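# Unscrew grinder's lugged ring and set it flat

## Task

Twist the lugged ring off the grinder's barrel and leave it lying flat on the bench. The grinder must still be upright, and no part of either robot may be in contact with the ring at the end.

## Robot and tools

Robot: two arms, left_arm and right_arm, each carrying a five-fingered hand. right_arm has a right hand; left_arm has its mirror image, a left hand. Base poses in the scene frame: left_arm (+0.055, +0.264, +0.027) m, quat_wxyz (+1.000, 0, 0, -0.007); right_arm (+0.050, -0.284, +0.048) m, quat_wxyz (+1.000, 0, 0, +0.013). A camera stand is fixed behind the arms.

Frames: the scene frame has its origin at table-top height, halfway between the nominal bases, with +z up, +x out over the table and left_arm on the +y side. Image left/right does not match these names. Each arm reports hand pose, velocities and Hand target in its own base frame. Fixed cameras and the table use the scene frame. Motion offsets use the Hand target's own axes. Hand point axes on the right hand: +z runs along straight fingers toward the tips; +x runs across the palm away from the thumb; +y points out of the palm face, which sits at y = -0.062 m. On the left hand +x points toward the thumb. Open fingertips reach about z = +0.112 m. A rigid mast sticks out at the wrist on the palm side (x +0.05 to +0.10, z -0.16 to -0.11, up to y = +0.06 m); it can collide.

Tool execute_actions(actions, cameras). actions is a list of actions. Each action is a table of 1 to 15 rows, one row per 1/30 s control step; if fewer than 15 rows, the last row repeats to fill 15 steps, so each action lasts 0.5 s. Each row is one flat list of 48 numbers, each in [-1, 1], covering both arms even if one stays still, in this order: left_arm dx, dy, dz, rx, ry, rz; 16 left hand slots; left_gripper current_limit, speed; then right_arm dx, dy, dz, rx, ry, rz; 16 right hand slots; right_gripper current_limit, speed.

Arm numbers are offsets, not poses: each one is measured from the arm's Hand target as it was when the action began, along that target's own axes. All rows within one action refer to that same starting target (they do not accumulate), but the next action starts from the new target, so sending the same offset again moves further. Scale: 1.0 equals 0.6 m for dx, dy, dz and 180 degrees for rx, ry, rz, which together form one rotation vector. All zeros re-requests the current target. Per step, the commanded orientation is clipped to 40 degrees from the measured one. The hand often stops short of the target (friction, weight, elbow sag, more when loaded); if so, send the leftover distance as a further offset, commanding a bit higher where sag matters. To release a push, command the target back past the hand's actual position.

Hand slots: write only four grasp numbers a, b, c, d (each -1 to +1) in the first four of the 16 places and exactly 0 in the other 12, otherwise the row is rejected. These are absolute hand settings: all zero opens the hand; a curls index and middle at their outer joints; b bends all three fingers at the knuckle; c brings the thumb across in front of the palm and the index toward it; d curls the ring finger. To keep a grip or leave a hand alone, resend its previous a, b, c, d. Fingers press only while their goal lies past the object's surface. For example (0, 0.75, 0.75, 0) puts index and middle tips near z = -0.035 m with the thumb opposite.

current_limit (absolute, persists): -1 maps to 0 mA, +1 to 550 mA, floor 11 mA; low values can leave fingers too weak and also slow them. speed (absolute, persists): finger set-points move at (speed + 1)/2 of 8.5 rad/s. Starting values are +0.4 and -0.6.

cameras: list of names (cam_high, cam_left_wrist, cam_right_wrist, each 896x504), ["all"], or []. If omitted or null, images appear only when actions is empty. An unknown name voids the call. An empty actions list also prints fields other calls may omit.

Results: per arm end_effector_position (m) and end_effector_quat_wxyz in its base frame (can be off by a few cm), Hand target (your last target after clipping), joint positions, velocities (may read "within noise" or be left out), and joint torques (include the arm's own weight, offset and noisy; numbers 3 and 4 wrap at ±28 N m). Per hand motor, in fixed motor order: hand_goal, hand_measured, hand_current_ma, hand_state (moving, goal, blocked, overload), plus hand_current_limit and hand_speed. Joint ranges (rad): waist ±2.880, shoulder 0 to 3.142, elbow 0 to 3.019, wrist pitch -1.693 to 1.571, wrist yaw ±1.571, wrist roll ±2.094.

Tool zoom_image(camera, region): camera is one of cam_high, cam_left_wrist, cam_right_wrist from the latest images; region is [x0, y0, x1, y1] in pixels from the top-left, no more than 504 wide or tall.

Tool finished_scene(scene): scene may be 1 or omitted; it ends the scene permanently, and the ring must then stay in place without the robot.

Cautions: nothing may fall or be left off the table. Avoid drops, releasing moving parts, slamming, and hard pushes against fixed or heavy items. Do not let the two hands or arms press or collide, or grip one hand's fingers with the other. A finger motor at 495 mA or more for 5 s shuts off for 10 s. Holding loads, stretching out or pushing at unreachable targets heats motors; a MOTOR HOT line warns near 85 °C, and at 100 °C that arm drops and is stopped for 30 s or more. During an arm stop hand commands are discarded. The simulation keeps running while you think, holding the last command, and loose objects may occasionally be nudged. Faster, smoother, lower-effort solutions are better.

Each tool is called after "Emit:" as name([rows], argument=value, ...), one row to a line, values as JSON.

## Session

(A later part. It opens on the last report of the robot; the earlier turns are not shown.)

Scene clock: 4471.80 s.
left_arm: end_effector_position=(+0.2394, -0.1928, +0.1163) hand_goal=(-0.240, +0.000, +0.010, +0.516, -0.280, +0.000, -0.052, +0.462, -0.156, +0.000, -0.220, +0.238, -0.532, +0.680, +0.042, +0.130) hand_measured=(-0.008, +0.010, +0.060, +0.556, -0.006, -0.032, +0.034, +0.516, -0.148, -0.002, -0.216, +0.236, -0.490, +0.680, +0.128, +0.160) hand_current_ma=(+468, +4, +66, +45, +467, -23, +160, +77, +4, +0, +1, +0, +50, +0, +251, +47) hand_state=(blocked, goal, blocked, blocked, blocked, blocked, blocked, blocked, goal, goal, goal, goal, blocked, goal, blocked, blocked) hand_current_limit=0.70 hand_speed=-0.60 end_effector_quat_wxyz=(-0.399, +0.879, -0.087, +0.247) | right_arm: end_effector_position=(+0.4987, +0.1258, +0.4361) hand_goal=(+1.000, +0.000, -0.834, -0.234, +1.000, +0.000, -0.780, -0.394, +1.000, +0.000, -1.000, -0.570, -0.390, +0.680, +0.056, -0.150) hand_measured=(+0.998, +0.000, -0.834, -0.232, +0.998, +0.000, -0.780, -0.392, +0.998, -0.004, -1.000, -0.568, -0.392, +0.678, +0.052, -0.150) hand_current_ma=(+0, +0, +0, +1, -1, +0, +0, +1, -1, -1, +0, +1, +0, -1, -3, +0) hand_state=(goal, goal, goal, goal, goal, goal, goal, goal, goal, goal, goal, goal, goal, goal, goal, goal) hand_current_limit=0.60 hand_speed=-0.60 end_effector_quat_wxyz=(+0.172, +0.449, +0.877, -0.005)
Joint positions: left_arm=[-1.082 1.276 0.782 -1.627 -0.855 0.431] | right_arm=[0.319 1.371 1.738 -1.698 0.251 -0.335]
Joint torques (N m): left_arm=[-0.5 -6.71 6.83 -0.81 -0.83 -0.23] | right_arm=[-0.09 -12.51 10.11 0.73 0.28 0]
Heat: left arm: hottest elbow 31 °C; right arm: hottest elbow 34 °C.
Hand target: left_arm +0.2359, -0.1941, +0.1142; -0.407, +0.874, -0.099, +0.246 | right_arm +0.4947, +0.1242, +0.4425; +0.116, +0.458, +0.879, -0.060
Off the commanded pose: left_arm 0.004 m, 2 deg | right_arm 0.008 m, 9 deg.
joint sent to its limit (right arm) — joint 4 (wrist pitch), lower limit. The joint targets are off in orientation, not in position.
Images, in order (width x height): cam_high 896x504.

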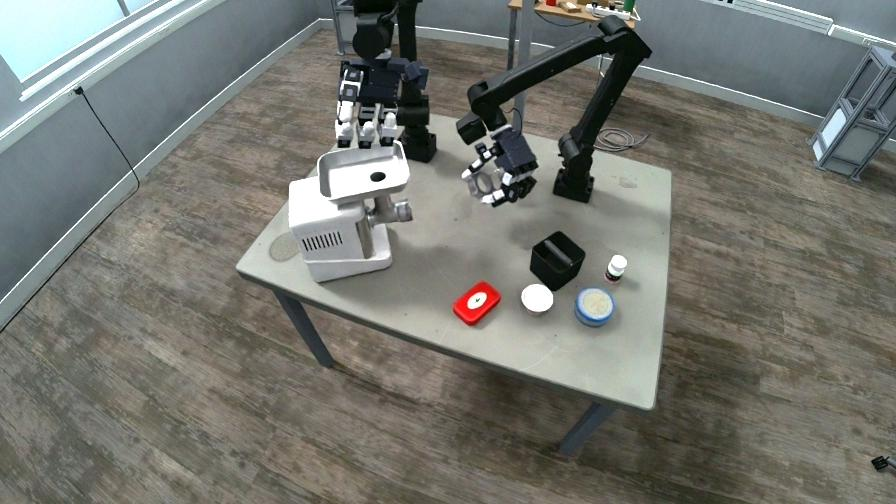

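Emit:
execute_actions([
  [[-0.0237,-0.012,0.0137,0.03455,0.03455,0.0553,0.32,0.6,0.75,0.5,0,0,0,0,0,0,0,0,0,0,0,0,0.7,-0.6,0,0,0,0,0,0,0.9,-0.4,0.7,1,0,0,0,0,0,0,0,0,0,0,0,0,0.6,-0.6]],
  [[-0.0265,-0.0063,0.0118,0.03455,0.03455,0.0553,0.32,0.6,0.75,0.5,0,0,0,0,0,0,0,0,0,0,0,0,0.7,-0.6,0,0,0,0,0,0,0.9,-0.4,0.7,1,0,0,0,0,0,0,0,0,0,0,0,0,0.6,-0.6]],
], cameras=["cam_high"])

Emit:
zoom_image(camera="cam_high", region=[420, 120, 580, 250])

Scene clock: 4479.63 s.
left_arm: end_effector_position=(+0.2231, -0.1615, +0.1035) hand_goal=(-0.240, +0.000, +0.010, +0.516, -0.280, +0.000, -0.052, +0.462, -0.156, +0.000, -0.220, +0.238, -0.532, +0.680, +0.042, +0.130) hand_measured=(-0.012, +0.010, +0.060, +0.556, -0.010, -0.032, +0.034, +0.516, -0.152, -0.002, -0.216, +0.236, -0.490, +0.678, +0.132, +0.160) hand_current_ma=(+468, +4, +66, +45, +467, -23, +160, +77, +1, +0, +1, +0, +50, +0, +273, +47) hand_state=(blocked, goal, blocked, blocked, blocked, blocked, blocked, blocked, goal, goal, goal, goal, blocked, goal, blocked, blocked) hand_current_limit=0.70 hand_speed=-0.60 end_effector_quat_wxyz=(-0.501, +0.776, -0.268, +0.275) | right_arm: end_effector_position=(+0.4987, +0.1258, +0.4361) hand_goal=(+1.000, +0.000, -0.834, -0.234, +1.000, +0.000, -0.780, -0.394, +1.000, +0.000, -1.000, -0.570, -0.390, +0.680, +0.056, -0.150) hand_measured=(+0.998, +0.000, -0.834, -0.232, +0.998, +0.000, -0.780, -0.392, +0.998, -0.004, -1.000, -0.568, -0.392, +0.678, +0.052, -0.150) hand_current_ma=(+0, +0, +0, +1, -1, +0, +0, +1, -1, -1, +0, +1, +0, -1, -3, +0) hand_state=(goal, goal, goal, goal, goal, goal, goal, goal, goal, goal, goal, goal, goal, goal, goal, goal) hand_current_limit=0.60 hand_speed=-0.60 end_effector_quat_wxyz=(+0.172, +0.449, +0.877, -0.005)
Joint positions: left_arm=[-1.157 1.286 0.677 -1.672 -1.097 0.634] | right_arm=[0.319 1.371 1.738 -1.698 0.251 -0.335]
Joint torques (N m): left_arm=[-0.38 -7.41 6.2 -0.98 -0.88 -0.11] | right_arm=[0.09 -12.4 10.19 0.77 0.28 0.01]
Heat: left arm: hottest elbow 32 °C; right arm: hottest elbow 34 °C.
Hand target: left_arm +0.2196, -0.1632, +0.1063; -0.522, +0.763, -0.264, +0.274 | right_arm +0.4947, +0.1242, +0.4425; +0.116, +0.458, +0.879, -0.060
Off the commanded pose: left_arm 0.005 m, 3 deg | right_arm 0.008 m, 9 deg.
joint sent to its limit (left arm) — joint 4 (wrist pitch), lower limit. The joint targets are off in orientation, not in position.
joint sent to its limit (right arm) — joint 4 (wrist pitch), lower limit. The joint targets are off in orientation, not in position.
Images, in order (width x height): cam_high 896x504.

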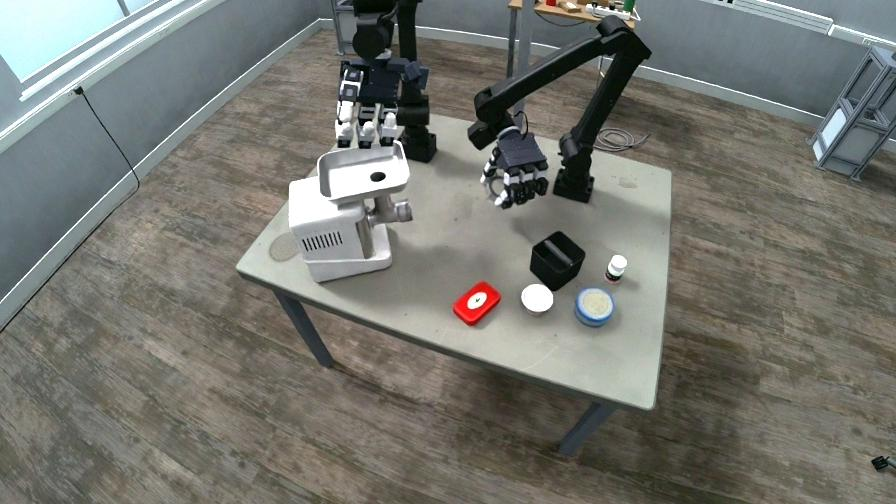

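Scaled by 3.150 from the camera's 896x504 image, which has a finer 1280x720 frame.

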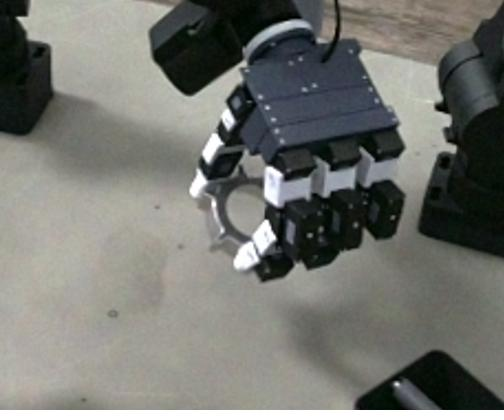

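Emit:
execute_actions([
  [[-0.0079,0.0463,0.0174,0,0,0,0.32,0.6,0.75,0.5,0,0,0,0,0,0,0,0,0,0,0,0,0.7,-0.6,0,0,0,0,0,0,0.9,-0.4,0.7,1,0,0,0,0,0,0,0,0,0,0,0,0,0.6,-0.6]],
  [[0,0,0,0.03455,0.03455,0.0553,0.32,0.6,0.75,0.5,0,0,0,0,0,0,0,0,0,0,0,0,0.7,-0.6,0,0,0,0,0,0,0.9,-0.4,0.7,1,0,0,0,0,0,0,0,0,0,0,0,0,0.6,-0.6]],
], cameras=["cam_high"])

Emit:
zoom_image(camera="cam_high", region=[420, 120, 580, 250])

Scene clock: 4490.90 s.
left_arm: end_effector_position=(+0.2237, -0.1628, +0.0784) hand_goal=(-0.240, +0.000, +0.010, +0.516, -0.280, +0.000, -0.052, +0.462, -0.156, +0.000, -0.220, +0.238, -0.532, +0.680, +0.042, +0.130) hand_measured=(-0.016, +0.010, +0.062, +0.556, -0.014, -0.032, +0.034, +0.516, -0.154, -0.002, -0.216, +0.236, -0.490, +0.678, +0.136, +0.160) hand_current_ma=(+468, +4, +67, +45, +467, -23, +160, +77, +0, +0, +1, +0, +50, +0, +288, +47) hand_state=(blocked, goal, blocked, blocked, blocked, blocked, blocked, blocked, goal, goal, goal, goal, blocked, goal, blocked, blocked) hand_current_limit=0.70 hand_speed=-0.60 end_effector_quat_wxyz=(-0.552, +0.707, -0.335, +0.289) | right_arm: end_effector_position=(+0.4987, +0.1258, +0.4361) hand_goal=(+1.000, +0.000, -0.834, -0.234, +1.000, +0.000, -0.780, -0.394, +1.000, +0.000, -1.000, -0.570, -0.390, +0.680, +0.056, -0.150) hand_measured=(+0.998, +0.000, -0.834, -0.232, +0.998, +0.000, -0.780, -0.392, +0.998, -0.004, -1.000, -0.568, -0.392, +0.678, +0.052, -0.150) hand_current_ma=(+0, +0, +0, +1, -1, +0, +0, +1, -1, -1, +0, +1, +0, -1, -3, +0) hand_state=(goal, goal, goal, goal, goal, goal, goal, goal, goal, goal, goal, goal, goal, goal, goal, goal) hand_current_limit=0.60 hand_speed=-0.60 end_effector_quat_wxyz=(+0.172, +0.449, +0.877, -0.005)
Joint positions: left_arm=[-1.207 1.427 0.645 -1.672 -1.211 0.617] | right_arm=[0.319 1.371 1.738 -1.698 0.251 -0.335]
Joint torques (N m): left_arm=[0.09 -6.71 4.86 -1.11 -0.8 -0.1] | right_arm=[-0.09 -12.28 10.14 0.77 0.27 0.01]
Heat: left arm: hottest elbow 32 °C; right arm: hottest elbow 34 °C.
Hand target: left_arm +0.2201, -0.1620, +0.0763; -0.569, +0.692, -0.342, +0.283 | right_arm +0.4947, +0.1242, +0.4425; +0.116, +0.458, +0.879, -0.060
Off the commanded pose: left_arm 0.004 m, 3 deg | right_arm 0.008 m, 9 deg.
joint sent to its limit (left arm) — joint 4 (wrist pitch), lower limit. The joint targets still meet the commanded pose.
joint sent to its limit (right arm) — joint 4 (wrist pitch), lower limit. The joint targets are off in orientation, not in position.
Images, in order (width x height): cam_high 896x504.

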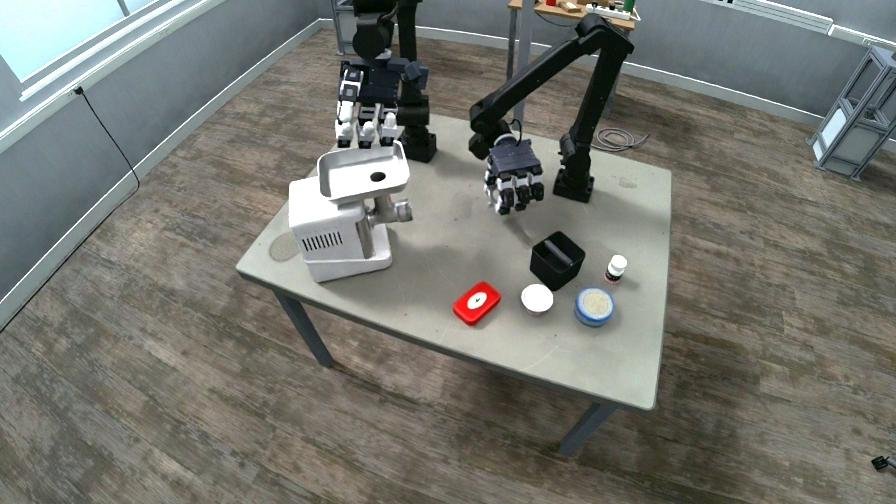

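Scaled by 3.150 from the camera's 896x504 image, which has a finer 1280x720 frame.

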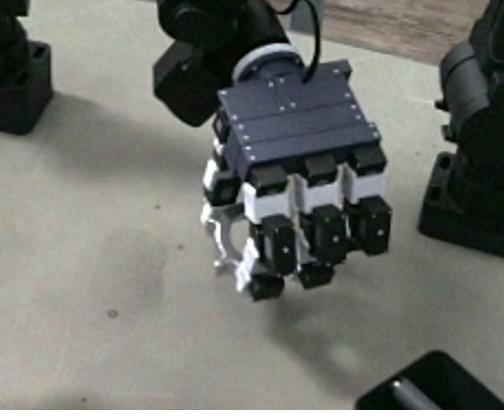

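Emit:
execute_actions([
  [[-0.0013,0.0325,0.0075,0,0,0,0.32,0.6,0.75,0.5,0,0,0,0,0,0,0,0,0,0,0,0,0.7,-0.6,0,0,0,0,0,0,0.9,-0.4,0.7,1,0,0,0,0,0,0,0,0,0,0,0,0,0.6,-0.6]],
  [[-0.0006,0.0162,0.0038,0,0,0,0.32,0.6,0.75,0.5,0,0,0,0,0,0,0,0,0,0,0,0,0.7,-0.6,0,0,0,0,0,0,0.9,-0.4,0.7,1,0,0,0,0,0,0,0,0,0,0,0,0,0.6,-0.6]],
], cameras=["cam_high","cam_left_wrist"])

Emit:
zoom_image(camera="cam_high", region=[450, 140, 570, 240])

Scene clock: 4499.03 s.
left_arm: end_effector_position=(+0.2223, -0.1576, +0.0506) hand_goal=(-0.240, +0.000, +0.010, +0.516, -0.280, +0.000, -0.052, +0.462, -0.156, +0.000, -0.220, +0.238, -0.532, +0.680, +0.042, +0.130) hand_measured=(-0.016, +0.010, +0.062, +0.556, -0.014, -0.032, +0.034, +0.516, -0.154, -0.002, -0.216, +0.236, -0.490, +0.678, +0.136, +0.160) hand_current_ma=(+467, +4, +68, +45, +468, -23, +160, +77, +0, +0, +1, +0, +50, +0, +289, +47) hand_state=(blocked, goal, blocked, blocked, blocked, blocked, blocked, blocked, goal, goal, goal, goal, blocked, goal, blocked, blocked) hand_current_limit=0.70 hand_speed=-0.60 end_effector_quat_wxyz=(-0.570, +0.695, -0.339, +0.278) | right_arm: end_effector_position=(+0.4987, +0.1258, +0.4361) hand_goal=(+1.000, +0.000, -0.834, -0.234, +1.000, +0.000, -0.780, -0.394, +1.000, +0.000, -1.000, -0.570, -0.390, +0.680, +0.056, -0.150) hand_measured=(+0.998, +0.000, -0.834, -0.232, +0.998, +0.000, -0.780, -0.392, +0.998, -0.004, -1.000, -0.568, -0.392, +0.678, +0.052, -0.150) hand_current_ma=(+0, +0, +0, +1, -1, +0, +0, +1, -1, -1, +0, +1, +0, -1, -3, +0) hand_state=(goal, goal, goal, goal, goal, goal, goal, goal, goal, goal, goal, goal, goal, goal, goal, goal) hand_current_limit=0.60 hand_speed=-0.60 end_effector_quat_wxyz=(+0.172, +0.449, +0.877, -0.005)
Joint positions: left_arm=[-1.212 1.54 0.627 -1.64 -1.209 0.559] | right_arm=[0.319 1.371 1.738 -1.698 0.251 -0.335]
Joint torques (N m): left_arm=[-0.32 -7.24 3.88 -0.59 -0.59 -0.15] | right_arm=[0.03 -12.51 10.17 0.75 0.27 0.02]
Heat: left arm: hottest elbow 31 °C; right arm: hottest elbow 34 °C.
Hand target: left_arm +0.2203, -0.1605, +0.0464; -0.569, +0.692, -0.342, +0.283 | right_arm +0.4947, +0.1242, +0.4425; +0.116, +0.458, +0.879, -0.060
Off the commanded pose: left_arm 0.005 m, 1 deg | right_arm 0.008 m, 9 deg.
joint sent to its limit (right arm) — joint 4 (wrist pitch), lower limit. The joint targets are off in orientation, not in position.
Images, in order (width x height): cam_high 896x504, cam_left_wrist 896x504.

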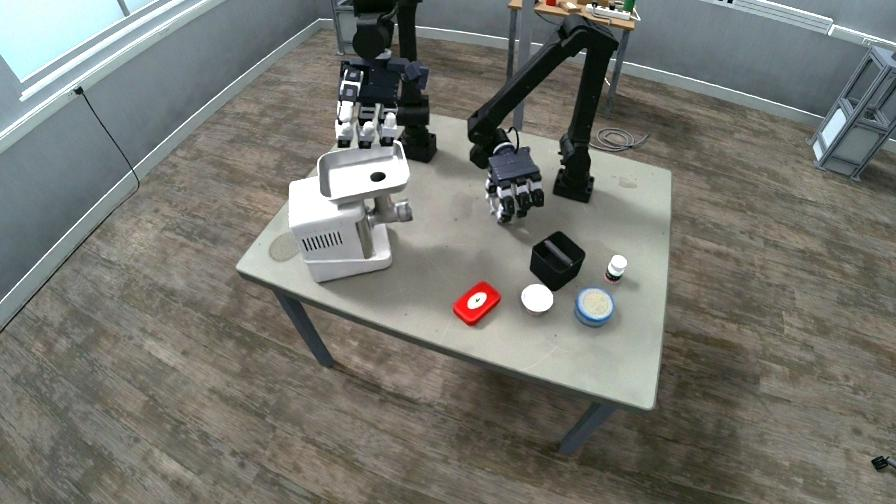

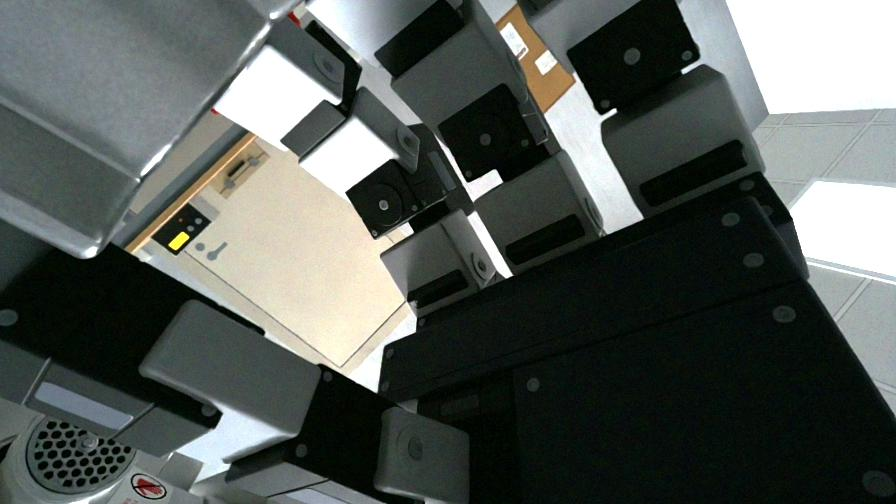

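Scaled by 4.200 from the camera's 896x504 image, which has a finer 1280x720 frame.

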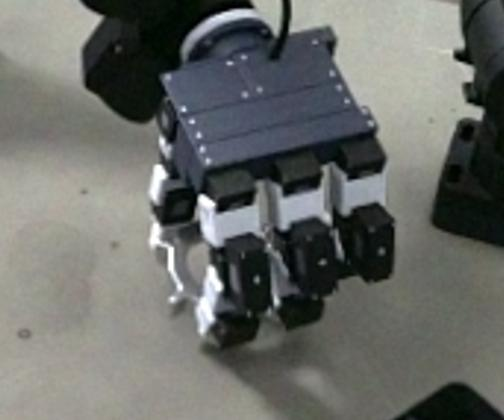

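Emit:
execute_actions([
  [[-0.0006,0.0162,0.0038,0,0,0,0.32,0.6,0.75,0.5,0,0,0,0,0,0,0,0,0,0,0,0,0.7,-0.6,0,0,0,0,0,0,0.9,-0.4,0.7,1,0,0,0,0,0,0,0,0,0,0,0,0,0.6,-0.6]],
  [[-0.0003,0.008,0.0019,0,0,0,0.32,0.6,0.75,0.5,0,0,0,0,0,0,0,0,0,0,0,0,0.7,-0.6,0,0,0,0,0,0,0.9,-0.4,0.7,1,0,0,0,0,0,0,0,0,0,0,0,0,0.6,-0.6]],
], cameras=["cam_high"])

Emit:
zoom_image(camera="cam_high", region=[470, 160, 560, 235])

Scene clock: 4506.27 s.
left_arm: end_effector_position=(+0.2228, -0.1590, +0.0361) hand_goal=(-0.240, +0.000, +0.010, +0.516, -0.280, +0.000, -0.052, +0.462, -0.156, +0.000, -0.220, +0.238, -0.532, +0.680, +0.042, +0.130) hand_measured=(-0.016, +0.010, +0.062, +0.556, -0.014, -0.032, +0.034, +0.516, -0.154, -0.002, -0.216, +0.236, -0.490, +0.678, +0.136, +0.160) hand_current_ma=(+467, +4, +68, +45, +468, -23, +160, +77, +0, +0, +1, +0, +50, +0, +289, +47) hand_state=(blocked, goal, blocked, blocked, blocked, blocked, blocked, blocked, goal, goal, goal, goal, blocked, goal, blocked, blocked) hand_current_limit=0.70 hand_speed=-0.60 end_effector_quat_wxyz=(-0.568, +0.696, -0.338, +0.279) | right_arm: end_effector_position=(+0.4987, +0.1258, +0.4361) hand_goal=(+1.000, +0.000, -0.834, -0.234, +1.000, +0.000, -0.780, -0.394, +1.000, +0.000, -1.000, -0.570, -0.390, +0.680, +0.056, -0.150) hand_measured=(+0.998, +0.000, -0.834, -0.232, +0.998, +0.000, -0.780, -0.392, +0.998, -0.004, -1.000, -0.568, -0.392, +0.678, +0.052, -0.150) hand_current_ma=(+0, +0, +0, +1, -1, +0, +0, +1, -1, -1, +0, +1, +0, -1, -3, +0) hand_state=(goal, goal, goal, goal, goal, goal, goal, goal, goal, goal, goal, goal, goal, goal, goal, goal) hand_current_limit=0.60 hand_speed=-0.60 end_effector_quat_wxyz=(+0.172, +0.449, +0.877, -0.005)
Joint positions: left_arm=[-1.212 1.582 0.619 -1.584 -1.209 0.558] | right_arm=[0.319 1.371 1.738 -1.698 0.251 -0.335]
Joint torques (N m): left_arm=[-0.32 -7.82 3.19 -0.36 -0.64 -0.15] | right_arm=[0.09 -12.63 10.15 0.75 0.29 0]
Heat: left arm: hottest elbow 31 °C; right arm: hottest elbow 34 °C.
Hand target: left_arm +0.2205, -0.1598, +0.0315; -0.569, +0.692, -0.342, +0.283 | right_arm +0.4947, +0.1242, +0.4425; +0.116, +0.458, +0.879, -0.060
Off the commanded pose: left_arm 0.005 m, 1 deg | right_arm 0.008 m, 9 deg.
joint sent to its limit (right arm) — joint 4 (wrist pitch), lower limit. The joint targets are off in orientation, not in position.
Images, in order (width x height): cam_high 896x504.

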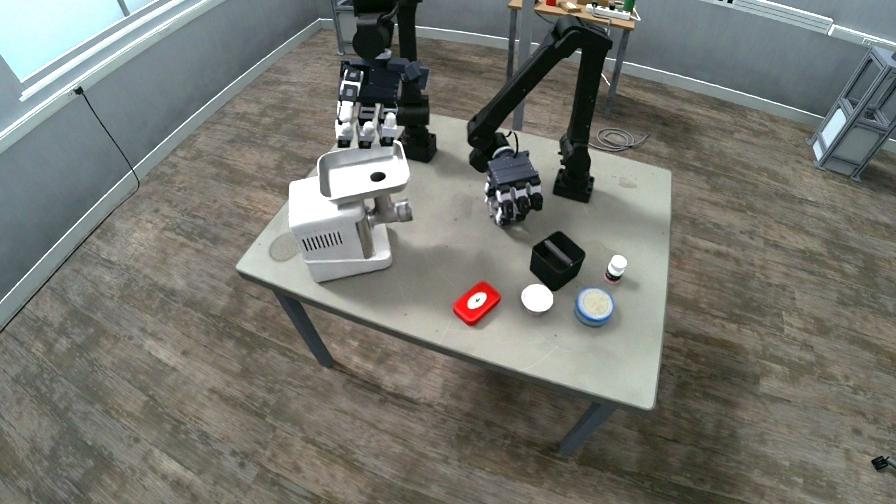

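Scaled by 5.600 from the camera's 896x504 image, which has a finer 1280x720 frame.

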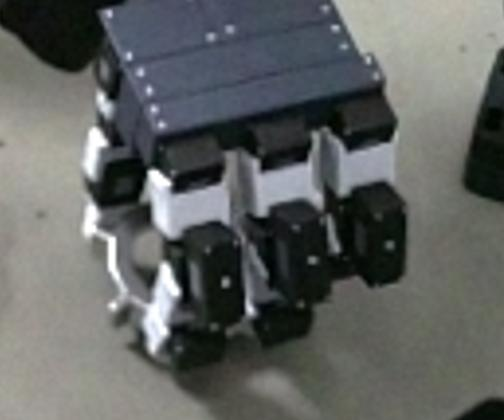

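Emit:
execute_actions([
  [[-0.0003,0.01,0.002,0,0,0,0.32,0.6,0.75,0.5,0,0,0,0,0,0,0,0,0,0,0,0,0.7,-0.6,0,0,0,0,0,0,0.9,-0.4,0.7,1,0,0,0,0,0,0,0,0,0,0,0,0,0.6,-0.6]],
], cameras=["cam_high"])

Emit:
zoom_image(camera="cam_high", region=[470, 170, 530, 235])

Scene clock: 4509.47 s.
left_arm: end_effector_position=(+0.2225, -0.1578, +0.0312) hand_goal=(-0.240, +0.000, +0.010, +0.516, -0.280, +0.000, -0.052, +0.462, -0.156, +0.000, -0.220, +0.238, -0.532, +0.680, +0.042, +0.130) hand_measured=(-0.018, +0.010, +0.062, +0.556, -0.016, -0.032, +0.034, +0.516, -0.154, -0.002, -0.216, +0.236, -0.490, +0.678, +0.138, +0.160) hand_current_ma=(+467, +4, +68, +45, +467, -25, +160, +77, +0, +0, +1, +0, +50, -1, +303, +47) hand_state=(blocked, goal, blocked, blocked, blocked, blocked, blocked, blocked, goal, goal, goal, goal, blocked, goal, blocked, blocked) hand_current_limit=0.70 hand_speed=-0.60 end_effector_quat_wxyz=(-0.569, +0.695, -0.339, +0.279) | right_arm: end_effector_position=(+0.4987, +0.1258, +0.4361) hand_goal=(+1.000, +0.000, -0.834, -0.234, +1.000, +0.000, -0.780, -0.394, +1.000, +0.000, -1.000, -0.570, -0.390, +0.680, +0.056, -0.150) hand_measured=(+0.998, +0.000, -0.834, -0.232, +0.998, +0.000, -0.780, -0.392, +0.998, -0.004, -1.000, -0.568, -0.392, +0.678, +0.052, -0.150) hand_current_ma=(+0, +0, +0, +1, -1, +0, +0, +1, -1, -1, +0, +1, +0, -1, -3, +0) hand_state=(goal, goal, goal, goal, goal, goal, goal, goal, goal, goal, goal, goal, goal, goal, goal, goal) hand_current_limit=0.60 hand_speed=-0.60 end_effector_quat_wxyz=(+0.172, +0.449, +0.877, -0.005)
Joint positions: left_arm=[-1.212 1.597 0.614 -1.569 -1.211 0.557] | right_arm=[0.319 1.371 1.738 -1.698 0.251 -0.335]
Joint torques (N m): left_arm=[-0.5 -7.41 3.3 -0.29 -0.58 -0.14] | right_arm=[0.09 -12.51 10.18 0.8 0.28 0.03]
Heat: left arm: hottest elbow 31 °C; right arm: hottest elbow 34 °C.
Hand target: left_arm +0.2203, -0.1596, +0.0253; -0.569, +0.692, -0.342, +0.282 | right_arm +0.4947, +0.1242, +0.4425; +0.116, +0.458, +0.879, -0.060
Off the commanded pose: left_arm 0.006 m, 1 deg | right_arm 0.008 m, 9 deg.
joint sent to its limit (right arm) — joint 4 (wrist pitch), lower limit. The joint targets are off in orientation, not in position.
Images, in order (width x height): cam_high 896x504.

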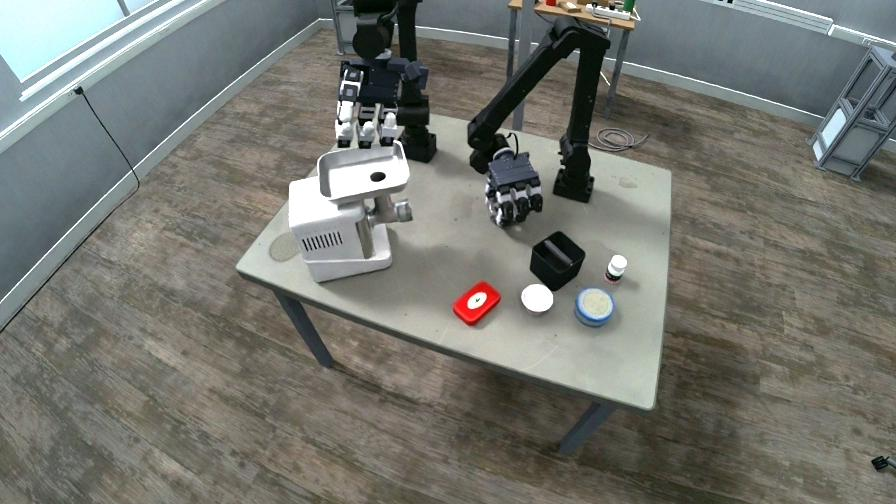

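Scaled by 7.754 from the camera's 896x504 image, which has a finer 1280x720 frame.

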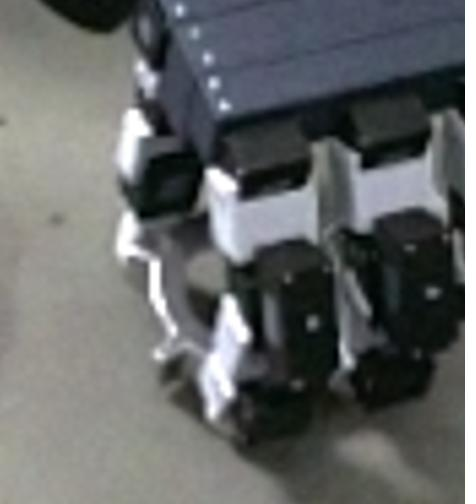

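Emit:
execute_actions([
  [[-0.0003,0.008,0.0016,0,0,0,0.32,0.6,0.75,0.5,0,0,0,0,0,0,0,0,0,0,0,0,0.7,-0.6,0,0,0,0,0,0,0.9,-0.4,0.7,1,0,0,0,0,0,0,0,0,0,0,0,0,0.6,-0.6]],
], cameras=["cam_high"])

Emit:
zoom_image(camera="cam_high", region=[470, 170, 530, 235])

Scene clock: 4512.83 s.
left_arm: end_effector_position=(+0.2229, -0.1587, +0.0284) hand_goal=(-0.240, +0.000, +0.010, +0.516, -0.280, +0.000, -0.052, +0.462, -0.156, +0.000, -0.220, +0.238, -0.532, +0.680, +0.042, +0.130) hand_measured=(-0.024, +0.012, +0.062, +0.556, -0.024, -0.048, +0.034, +0.516, -0.154, -0.002, -0.216, +0.236, -0.490, +0.676, +0.142, +0.160) hand_current_ma=(+467, +5, +68, +45, +468, -49, +160, +77, +0, +0, +1, +0, +50, -1, +325, +47) hand_state=(blocked, goal, blocked, blocked, blocked, blocked, blocked, blocked, goal, goal, goal, goal, blocked, goal, blocked, blocked) hand_current_limit=0.70 hand_speed=-0.60 end_effector_quat_wxyz=(-0.569, +0.696, -0.338, +0.280) | right_arm: end_effector_position=(+0.4987, +0.1258, +0.4361) hand_goal=(+1.000, +0.000, -0.834, -0.234, +1.000, +0.000, -0.780, -0.394, +1.000, +0.000, -1.000, -0.570, -0.390, +0.680, +0.056, -0.150) hand_measured=(+0.998, +0.000, -0.834, -0.232, +0.998, +0.000, -0.780, -0.392, +0.998, -0.004, -1.000, -0.568, -0.392, +0.678, +0.052, -0.150) hand_current_ma=(+0, +0, +0, +1, -1, +0, +0, +1, -1, -1, +0, +1, +0, -1, -3, +0) hand_state=(goal, goal, goal, goal, goal, goal, goal, goal, goal, goal, goal, goal, goal, goal, goal, goal) hand_current_limit=0.60 hand_speed=-0.60 end_effector_quat_wxyz=(+0.172, +0.449, +0.877, -0.005)
Joint positions: left_arm=[-1.212 1.606 0.614 -1.557 -1.211 0.557] | right_arm=[0.319 1.371 1.738 -1.698 0.251 -0.335]
Joint torques (N m): left_arm=[-0.38 -6.89 2.95 -0.16 -0.56 -0.15] | right_arm=[-0.09 -12.45 10.18 0.73 0.28 0.01]
Heat: left arm: hottest elbow 31 °C; right arm: hottest elbow 34 °C.
Hand target: left_arm +0.2202, -0.1594, +0.0204; -0.569, +0.692, -0.342, +0.283 | right_arm +0.4947, +0.1242, +0.4425; +0.116, +0.458, +0.879, -0.060
Off the commanded pose: left_arm 0.008 m, 1 deg | right_arm 0.008 m, 9 deg.
joint sent to its limit (right arm) — joint 4 (wrist pitch), lower limit. The joint targets are off in orientation, not in position.
Images, in order (width x height): cam_high 896x504.

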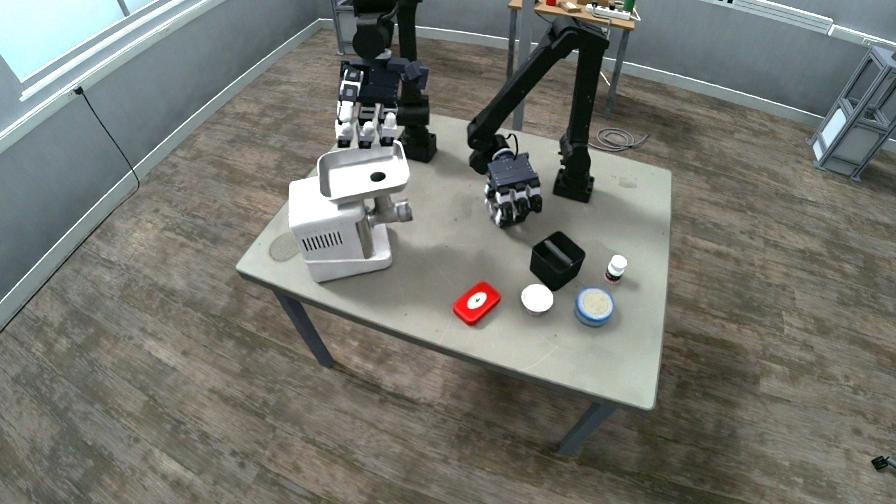

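Scaled by 7.754 from the camera's 896x504 image, which has a finer 1280x720 frame.

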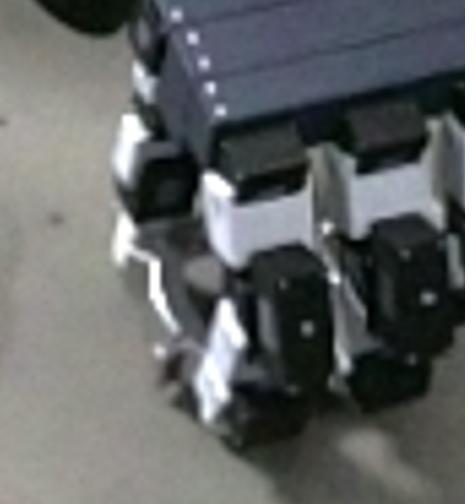

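Emit:
execute_actions([
  [[0,0.0037,-0.006,0.0222,0,0,0.32,0.6,0.75,0.5,0,0,0,0,0,0,0,0,0,0,0,0,0.7,-0.6,0,0,0,0,0,0,0.9,-0.4,0.7,1,0,0,0,0,0,0,0,0,0,0,0,0,0.6,-0.6]],
], cameras=["cam_high"])

Emit:
zoom_image(camera="cam_high", region=[470, 170, 530, 235])

Scene clock: 4528.23 s.
left_arm: end_effector_position=(+0.2193, -0.1590, +0.0249) hand_goal=(-0.240, +0.000, +0.010, +0.516, -0.280, +0.000, -0.052, +0.462, -0.156, +0.000, -0.220, +0.238, -0.532, +0.680, +0.042, +0.130) hand_measured=(-0.032, +0.018, +0.062, +0.556, -0.028, -0.048, +0.032, +0.508, -0.154, -0.002, -0.216, +0.236, -0.486, +0.672, +0.152, +0.160) hand_current_ma=(+467, +10, +68, +45, +468, -49, +156, +59, +0, +0, +1, +0, +57, -3, +378, +47) hand_state=(blocked, goal, blocked, blocked, blocked, blocked, blocked, blocked, goal, goal, goal, goal, blocked, goal, blocked, blocked) hand_current_limit=0.70 hand_speed=-0.60 end_effector_quat_wxyz=(-0.588, +0.677, -0.327, +0.299) | right_arm: end_effector_position=(+0.4987, +0.1258, +0.4361) hand_goal=(+1.000, +0.000, -0.834, -0.234, +1.000, +0.000, -0.780, -0.394, +1.000, +0.000, -1.000, -0.570, -0.390, +0.680, +0.056, -0.150) hand_measured=(+0.998, +0.000, -0.834, -0.232, +0.998, +0.000, -0.780, -0.392, +0.998, -0.004, -1.000, -0.568, -0.392, +0.678, +0.052, -0.150) hand_current_ma=(+0, +0, +0, +1, -1, +0, +0, +1, -1, -1, +0, +1, +0, -1, -3, +0) hand_state=(goal, goal, goal, goal, goal, goal, goal, goal, goal, goal, goal, goal, goal, goal, goal, goal) hand_current_limit=0.60 hand_speed=-0.60 end_effector_quat_wxyz=(+0.172, +0.449, +0.877, -0.005)
Joint positions: left_arm=[-1.258 1.706 0.618 -1.675 -1.211 0.336] | right_arm=[0.319 1.371 1.738 -1.698 0.251 -0.335]
Joint torques (N m): left_arm=[-0.21 -6.95 3.48 -1.03 -0.02 -0.15] | right_arm=[-0.09 -12.51 10.14 0.79 0.27 0.01]
Heat: left arm: hottest elbow 30 °C; right arm: hottest elbow 34 °C.
Hand target: left_arm +0.2171, -0.1618, +0.0190; -0.593, +0.672, -0.332, +0.294 | right_arm +0.4947, +0.1242, +0.4425; +0.116, +0.458, +0.879, -0.060
Off the commanded pose: left_arm 0.007 m, 1 deg | right_arm 0.008 m, 9 deg.
joint sent to its limit (right arm) — joint 4 (wrist pitch), lower limit. The joint targets are off in orientation, not in position.
Images, in order (width x height): cam_high 896x504.

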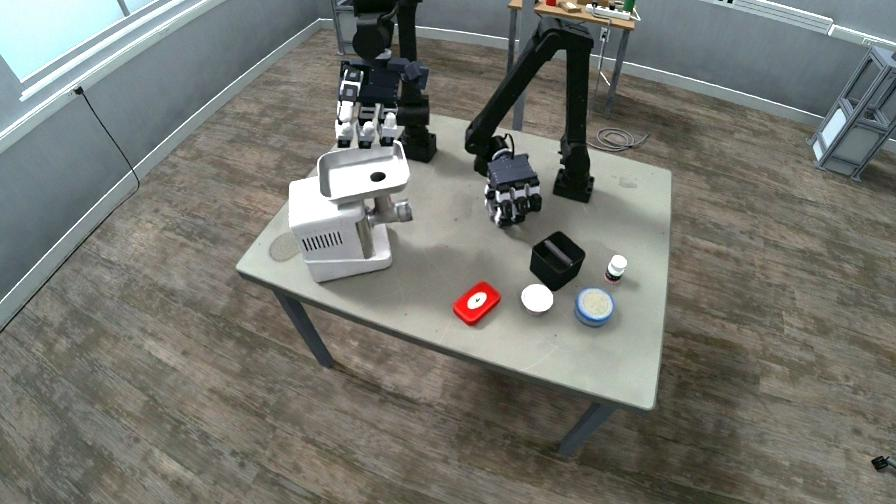

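Scaled by 7.754 from the camera's 896x504 image, which has a finer 1280x720 frame.

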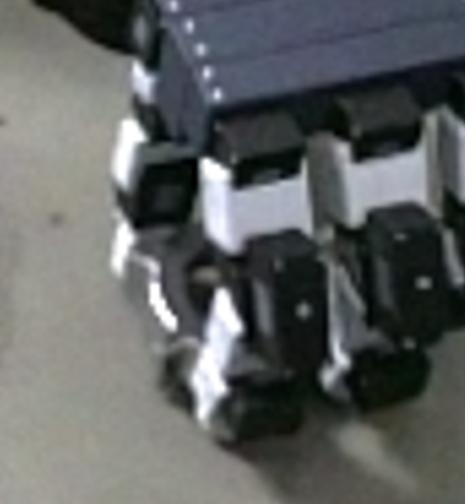

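Emit:
execute_actions([
  [[0,0,0,0,0,0,0.27,0.5,0.75,0.5,0,0,0,0,0,0,0,0,0,0,0,0,0.5,-0.85,0,0,0,0,0,0,0.9,-0.4,0.7,1,0,0,0,0,0,0,0,0,0,0,0,0,0.6,-0.6]],
  [[0,0,0,0,0,0,0.2,0.4,0.75,0.5,0,0,0,0,0,0,0,0,0,0,0,0,0.4,-0.85,0,0,0,0,0,0,0.9,-0.4,0.7,1,0,0,0,0,0,0,0,0,0,0,0,0,0.6,-0.6]],
], cameras=["cam_high"])

Emit:
zoom_image(camera="cam_high", region=[470, 170, 530, 235])

Scene clock: 4534.43 s.
left_arm: end_effector_position=(+0.2180, -0.1613, +0.0255) hand_goal=(+0.018, +0.000, +0.058, +0.590, +0.100, +0.000, +0.180, +0.636, +0.132, +0.000, -0.220, +0.210, -0.544, +0.680, +0.042, +0.108) hand_measured=(+0.024, +0.004, +0.062, +0.590, +0.006, -0.046, +0.090, +0.566, +0.120, -0.002, -0.216, +0.214, -0.512, +0.680, +0.110, +0.138) hand_current_ma=(+2, +1, +1, +0, -206, -44, -173, -114, -7, +0, +1, +1, +30, +0, +168, +44) hand_state=(goal, goal, goal, goal, blocked, blocked, blocked, blocked, goal, goal, goal, goal, blocked, goal, blocked, blocked) hand_current_limit=0.40 hand_speed=-0.85 end_effector_quat_wxyz=(-0.587, +0.676, -0.328, +0.300) | right_arm: end_effector_position=(+0.4987, +0.1258, +0.4361) hand_goal=(+1.000, +0.000, -0.834, -0.234, +1.000, +0.000, -0.780, -0.394, +1.000, +0.000, -1.000, -0.570, -0.390, +0.680, +0.056, -0.150) hand_measured=(+0.998, +0.000, -0.834, -0.232, +0.998, +0.000, -0.780, -0.392, +0.998, -0.004, -1.000, -0.568, -0.392, +0.678, +0.052, -0.150) hand_current_ma=(+0, +0, +0, +1, -1, +0, +0, +1, -1, -1, +0, +1, +0, -1, -3, +0) hand_state=(goal, goal, goal, goal, goal, goal, goal, goal, goal, goal, goal, goal, goal, goal, goal, goal) hand_current_limit=0.60 hand_speed=-0.60 end_effector_quat_wxyz=(+0.172, +0.449, +0.877, -0.005)
Joint positions: left_arm=[-1.266 1.708 0.623 -1.684 -1.206 0.33] | right_arm=[0.319 1.371 1.738 -1.698 0.251 -0.335]
Joint torques (N m): left_arm=[0.62 -6.95 3.15 -0.83 -0.18 -0.09] | right_arm=[-0.21 -12.4 10.13 0.83 0.29 0.01]
Heat: left arm: hottest elbow 30 °C; right arm: hottest elbow 34 °C.
Hand target: left_arm +0.2171, -0.1618, +0.0189; -0.593, +0.672, -0.332, +0.294 | right_arm +0.4947, +0.1242, +0.4425; +0.116, +0.458, +0.879, -0.060
Off the commanded pose: left_arm 0.007 m, 1 deg | right_arm 0.008 m, 9 deg.
joint sent to its limit (right arm) — joint 4 (wrist pitch), lower limit. The joint targets are off in orientation, not in position.
Images, in order (width x height): cam_high 896x504.

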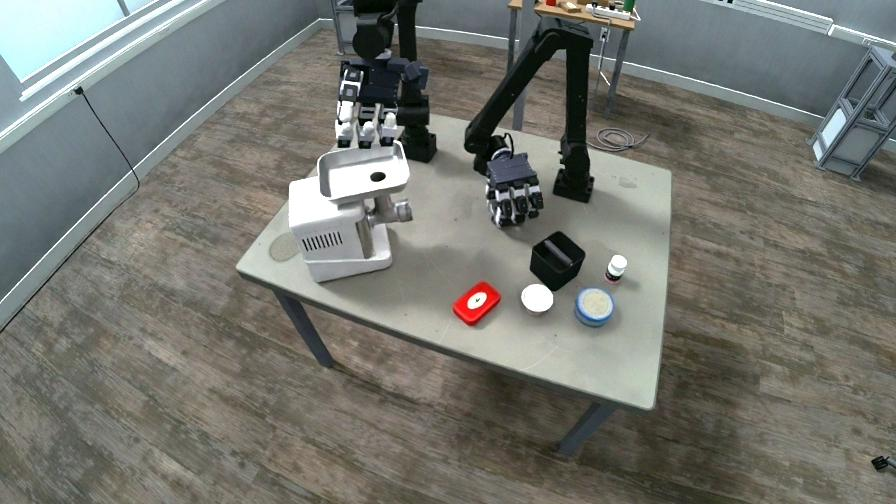

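Scaled by 7.754 from the camera's 896x504 image, which has a finer 1280x720 frame.

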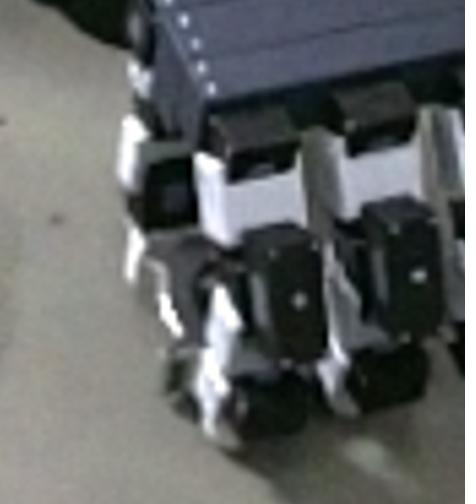

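Emit:
execute_actions([
  [[0,0,0,0,0,0,0.15,0.33,0.75,0.3,0,0,0,0,0,0,0,0,0,0,0,0,0.4,-0.85,0,0,0,0,0,0,0.9,-0.4,0.7,1,0,0,0,0,0,0,0,0,0,0,0,0,0.6,-0.6]],
], cameras=["all"])

Scene clock: 4545.00 s.
left_arm: end_effector_position=(+0.2179, -0.1619, +0.0259) hand_goal=(+0.088, +0.000, +0.102, +0.624, +0.196, +0.000, +0.274, +0.708, +0.322, +0.000, +0.100, +0.422, -0.550, +0.680, +0.042, +0.102) hand_measured=(+0.076, +0.004, +0.100, +0.620, +0.024, -0.040, +0.138, +0.594, +0.304, -0.002, +0.094, +0.420, -0.528, +0.680, +0.084, +0.122) hand_current_ma=(-7, +0, -1, -1, -385, -35, -353, -267, -13, +0, -1, +0, +17, +0, +76, +22) hand_state=(goal, goal, goal, goal, blocked, blocked, blocked, blocked, goal, goal, goal, goal, blocked, goal, blocked, goal) hand_current_limit=0.40 hand_speed=-0.85 end_effector_quat_wxyz=(-0.587, +0.676, -0.329, +0.300) | right_arm: end_effector_position=(+0.4987, +0.1258, +0.4361) hand_goal=(+1.000, +0.000, -0.834, -0.234, +1.000, +0.000, -0.780, -0.394, +1.000, +0.000, -1.000, -0.570, -0.390, +0.680, +0.056, -0.150) hand_measured=(+0.998, +0.000, -0.834, -0.232, +0.998, +0.000, -0.780, -0.392, +0.998, -0.004, -1.000, -0.568, -0.392, +0.678, +0.052, -0.150) hand_current_ma=(+0, +0, +0, +1, -1, +0, +0, +1, -1, -1, +0, +1, +0, -1, -3, +0) hand_state=(goal, goal, goal, goal, goal, goal, goal, goal, goal, goal, goal, goal, goal, goal, goal, goal) hand_current_limit=0.60 hand_speed=-0.60 end_effector_quat_wxyz=(+0.172, +0.449, +0.877, -0.005)
Joint positions: left_arm=[-1.267 1.708 0.624 -1.686 -1.205 0.33] | right_arm=[0.319 1.371 1.738 -1.698 0.251 -0.335]
Joint torques (N m): left_arm=[0.85 -6.89 3.07 -0.8 -0.22 -0.11] | right_arm=[-0.09 -12.34 10.1 0.76 0.27 0.01]
Heat: left arm: hottest elbow 30 °C; right arm: hottest elbow 34 °C.
Hand target: left_arm +0.2171, -0.1619, +0.0189; -0.593, +0.672, -0.332, +0.294 | right_arm +0.4947, +0.1242, +0.4425; +0.116, +0.458, +0.879, -0.060
Off the commanded pose: left_arm 0.007 m, 1 deg | right_arm 0.008 m, 9 deg.
joint read past its limit (left arm) — joint 4 (wrist pitch), lower limit.
joint sent to its limit (right arm) — joint 4 (wrist pitch), lower limit. The joint targets are off in orientation, not in position.

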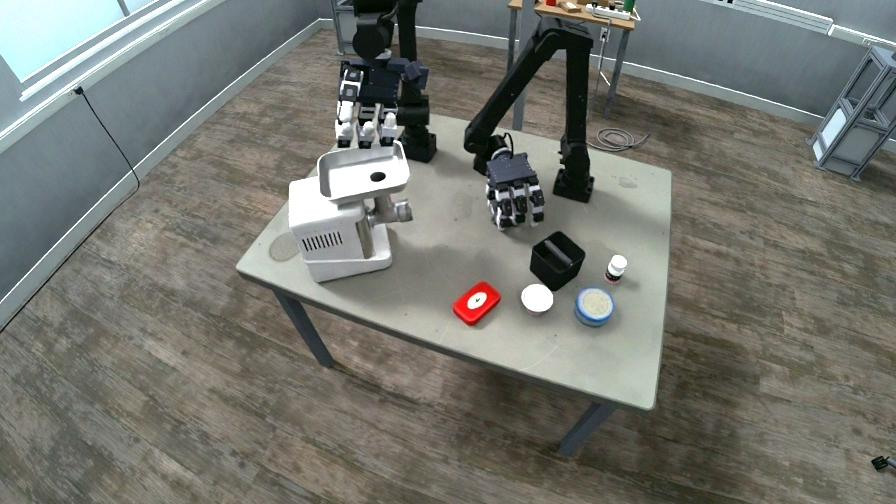

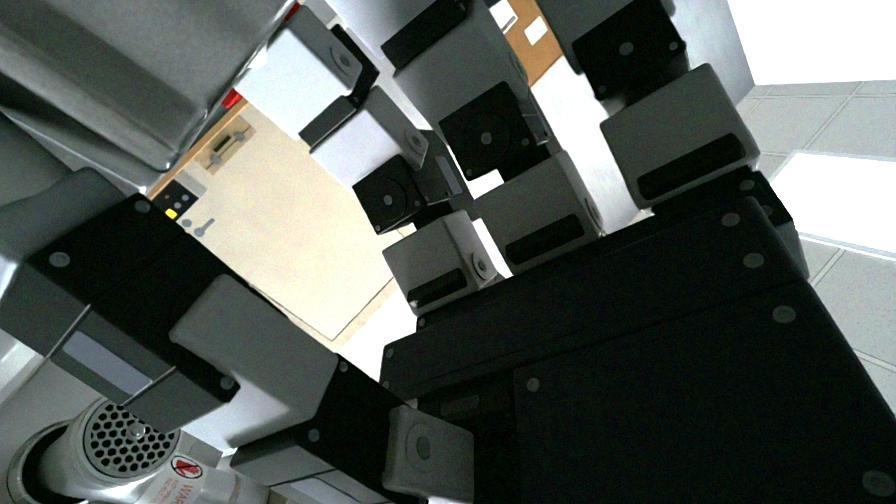

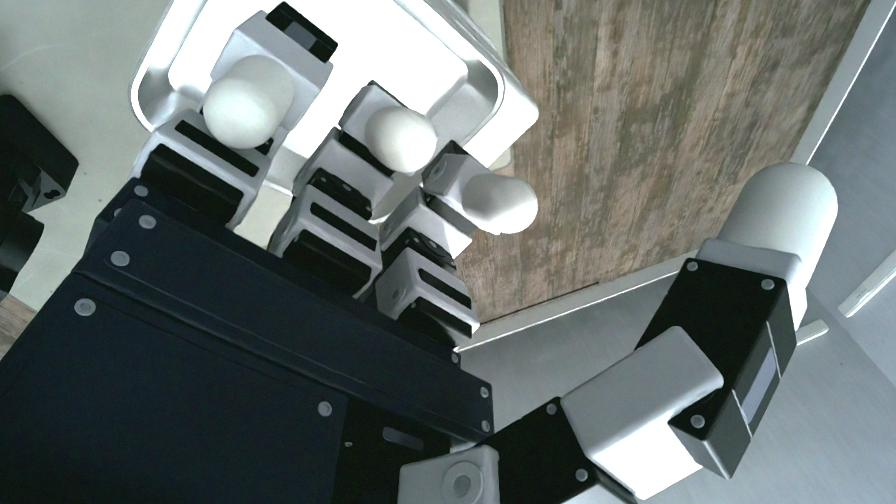

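Emit:
zoom_image(camera="cam_high", region=[460, 130, 580, 250])

Emit:
zoom_image(camera="cam_left_wrist", region=[0, 100, 500, 500])

Scaled by 4.200 from the camera's 896x504 image, which has a finer 1280x720 frame.

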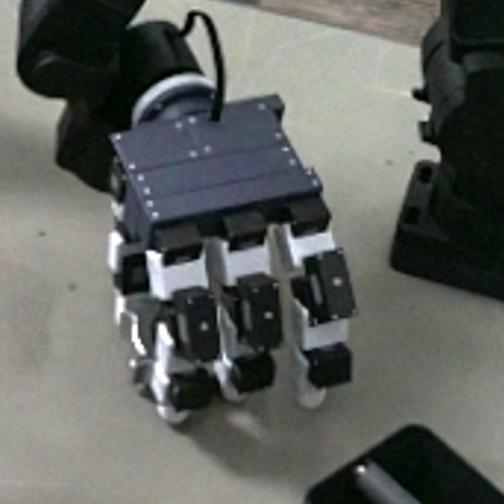

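Scaled by 1.008 from the camera's 896x504 image, which has a finer 1280x720 frame.

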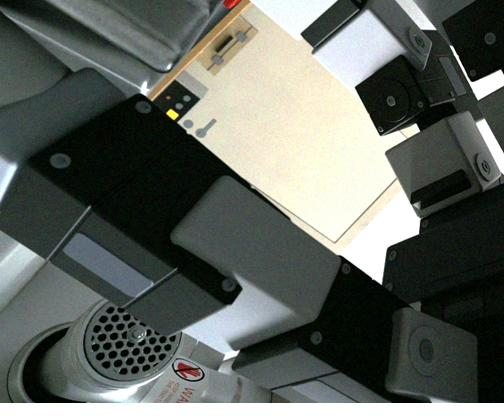

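Emit:
execute_actions([
  [[0,-0.012,0,0,0,0,0.15,0.33,0.75,0.3,0,0,0,0,0,0,0,0,0,0,0,0,0.4,-0.85,0,0,0,0,0,0,0.9,-0.4,0.7,1,0,0,0,0,0,0,0,0,0,0,0,0,0.6,-0.6]],
], cameras=["cam_high"])

Emit:
zoom_image(camera="cam_high", region=[480, 150, 560, 240])

Scene clock: 4561.63 s.
left_arm: end_effector_position=(+0.2174, -0.1615, +0.0260) hand_goal=(+0.088, +0.000, +0.102, +0.624, +0.196, +0.000, +0.274, +0.708, +0.322, +0.000, +0.100, +0.422, -0.550, +0.680, +0.042, +0.102) hand_measured=(+0.076, +0.004, +0.100, +0.620, +0.180, -0.002, +0.270, +0.704, +0.304, -0.002, +0.094, +0.420, -0.546, +0.680, +0.052, +0.108) hand_current_ma=(-7, +0, -1, -1, -11, +0, -1, -1, -13, +0, -1, +0, +1, +0, +7, +2) hand_state=(goal, goal, goal, goal, goal, goal, goal, goal, goal, goal, goal, goal, goal, goal, goal, goal) hand_current_limit=0.40 hand_speed=-0.85 end_effector_quat_wxyz=(-0.589, +0.673, -0.334, +0.297) | right_arm: end_effector_position=(+0.4987, +0.1258, +0.4361) hand_goal=(+1.000, +0.000, -0.834, -0.234, +1.000, +0.000, -0.780, -0.394, +1.000, +0.000, -1.000, -0.570, -0.390, +0.680, +0.056, -0.150) hand_measured=(+0.998, +0.000, -0.834, -0.232, +0.998, +0.000, -0.780, -0.392, +0.998, -0.004, -1.000, -0.568, -0.392, +0.678, +0.052, -0.150) hand_current_ma=(+0, +0, +0, +1, -1, +0, +0, +1, -1, -1, +0, +1, +0, -1, -3, +0) hand_state=(goal, goal, goal, goal, goal, goal, goal, goal, goal, goal, goal, goal, goal, goal, goal, goal) hand_current_limit=0.60 hand_speed=-0.60 end_effector_quat_wxyz=(+0.172, +0.449, +0.877, -0.005)
Joint positions: left_arm=[-1.267 1.706 0.624 -1.686 -1.208 0.343] | right_arm=[0.319 1.371 1.738 -1.698 0.251 -0.335]
Joint torques (N m): left_arm=[1.26 -9.76 2.8 -1.01 -0.38 0.03] | right_arm=[-0.21 -12.57 10.15 0.84 0.29 0]
Heat: left arm: hottest elbow 30 °C; right arm: hottest elbow 34 °C.
Hand target: left_arm +0.2178, -0.1614, +0.0261; -0.593, +0.672, -0.332, +0.294 | right_arm +0.4947, +0.1242, +0.4425; +0.116, +0.458, +0.879, -0.060
Off the commanded pose: left_arm 0.000 m, 1 deg | right_arm 0.008 m, 9 deg.
joint read past its limit (left arm) — joint 4 (wrist pitch), lower limit.
joint sent to its limit (left arm) — joint 4 (wrist pitch), lower limit. The joint targets still meet the commanded pose.
joint sent to its limit (right arm) — joint 4 (wrist pitch), lower limit. The joint targets are off in orientation, not in position.
Images, in order (width x height): cam_high 896x504.

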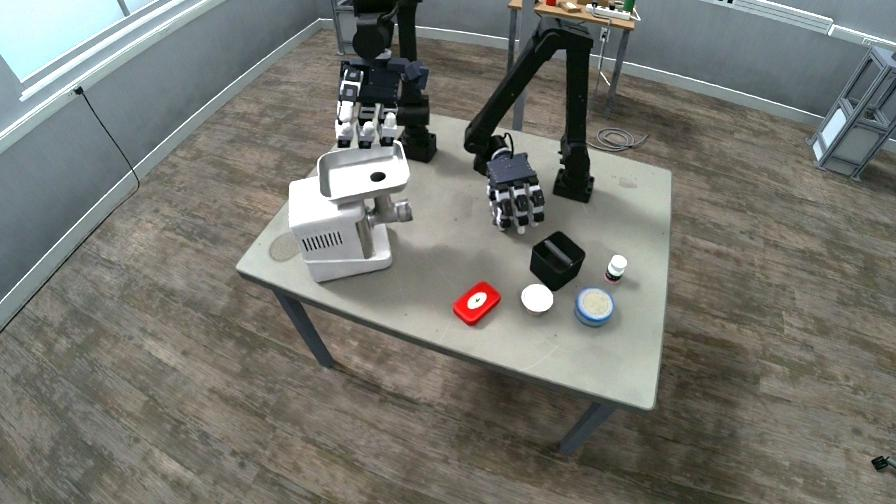

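Scaled by 5.600 from the camera's 896x504 image, which has a finer 1280x720 frame.

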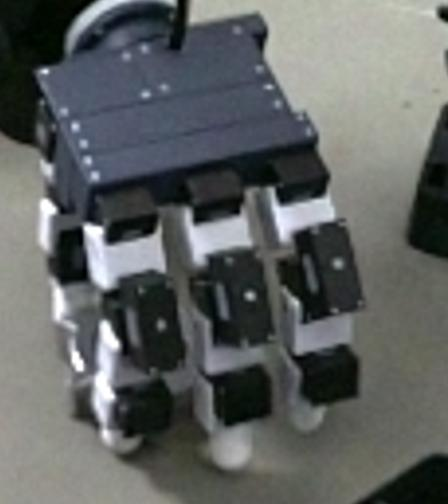

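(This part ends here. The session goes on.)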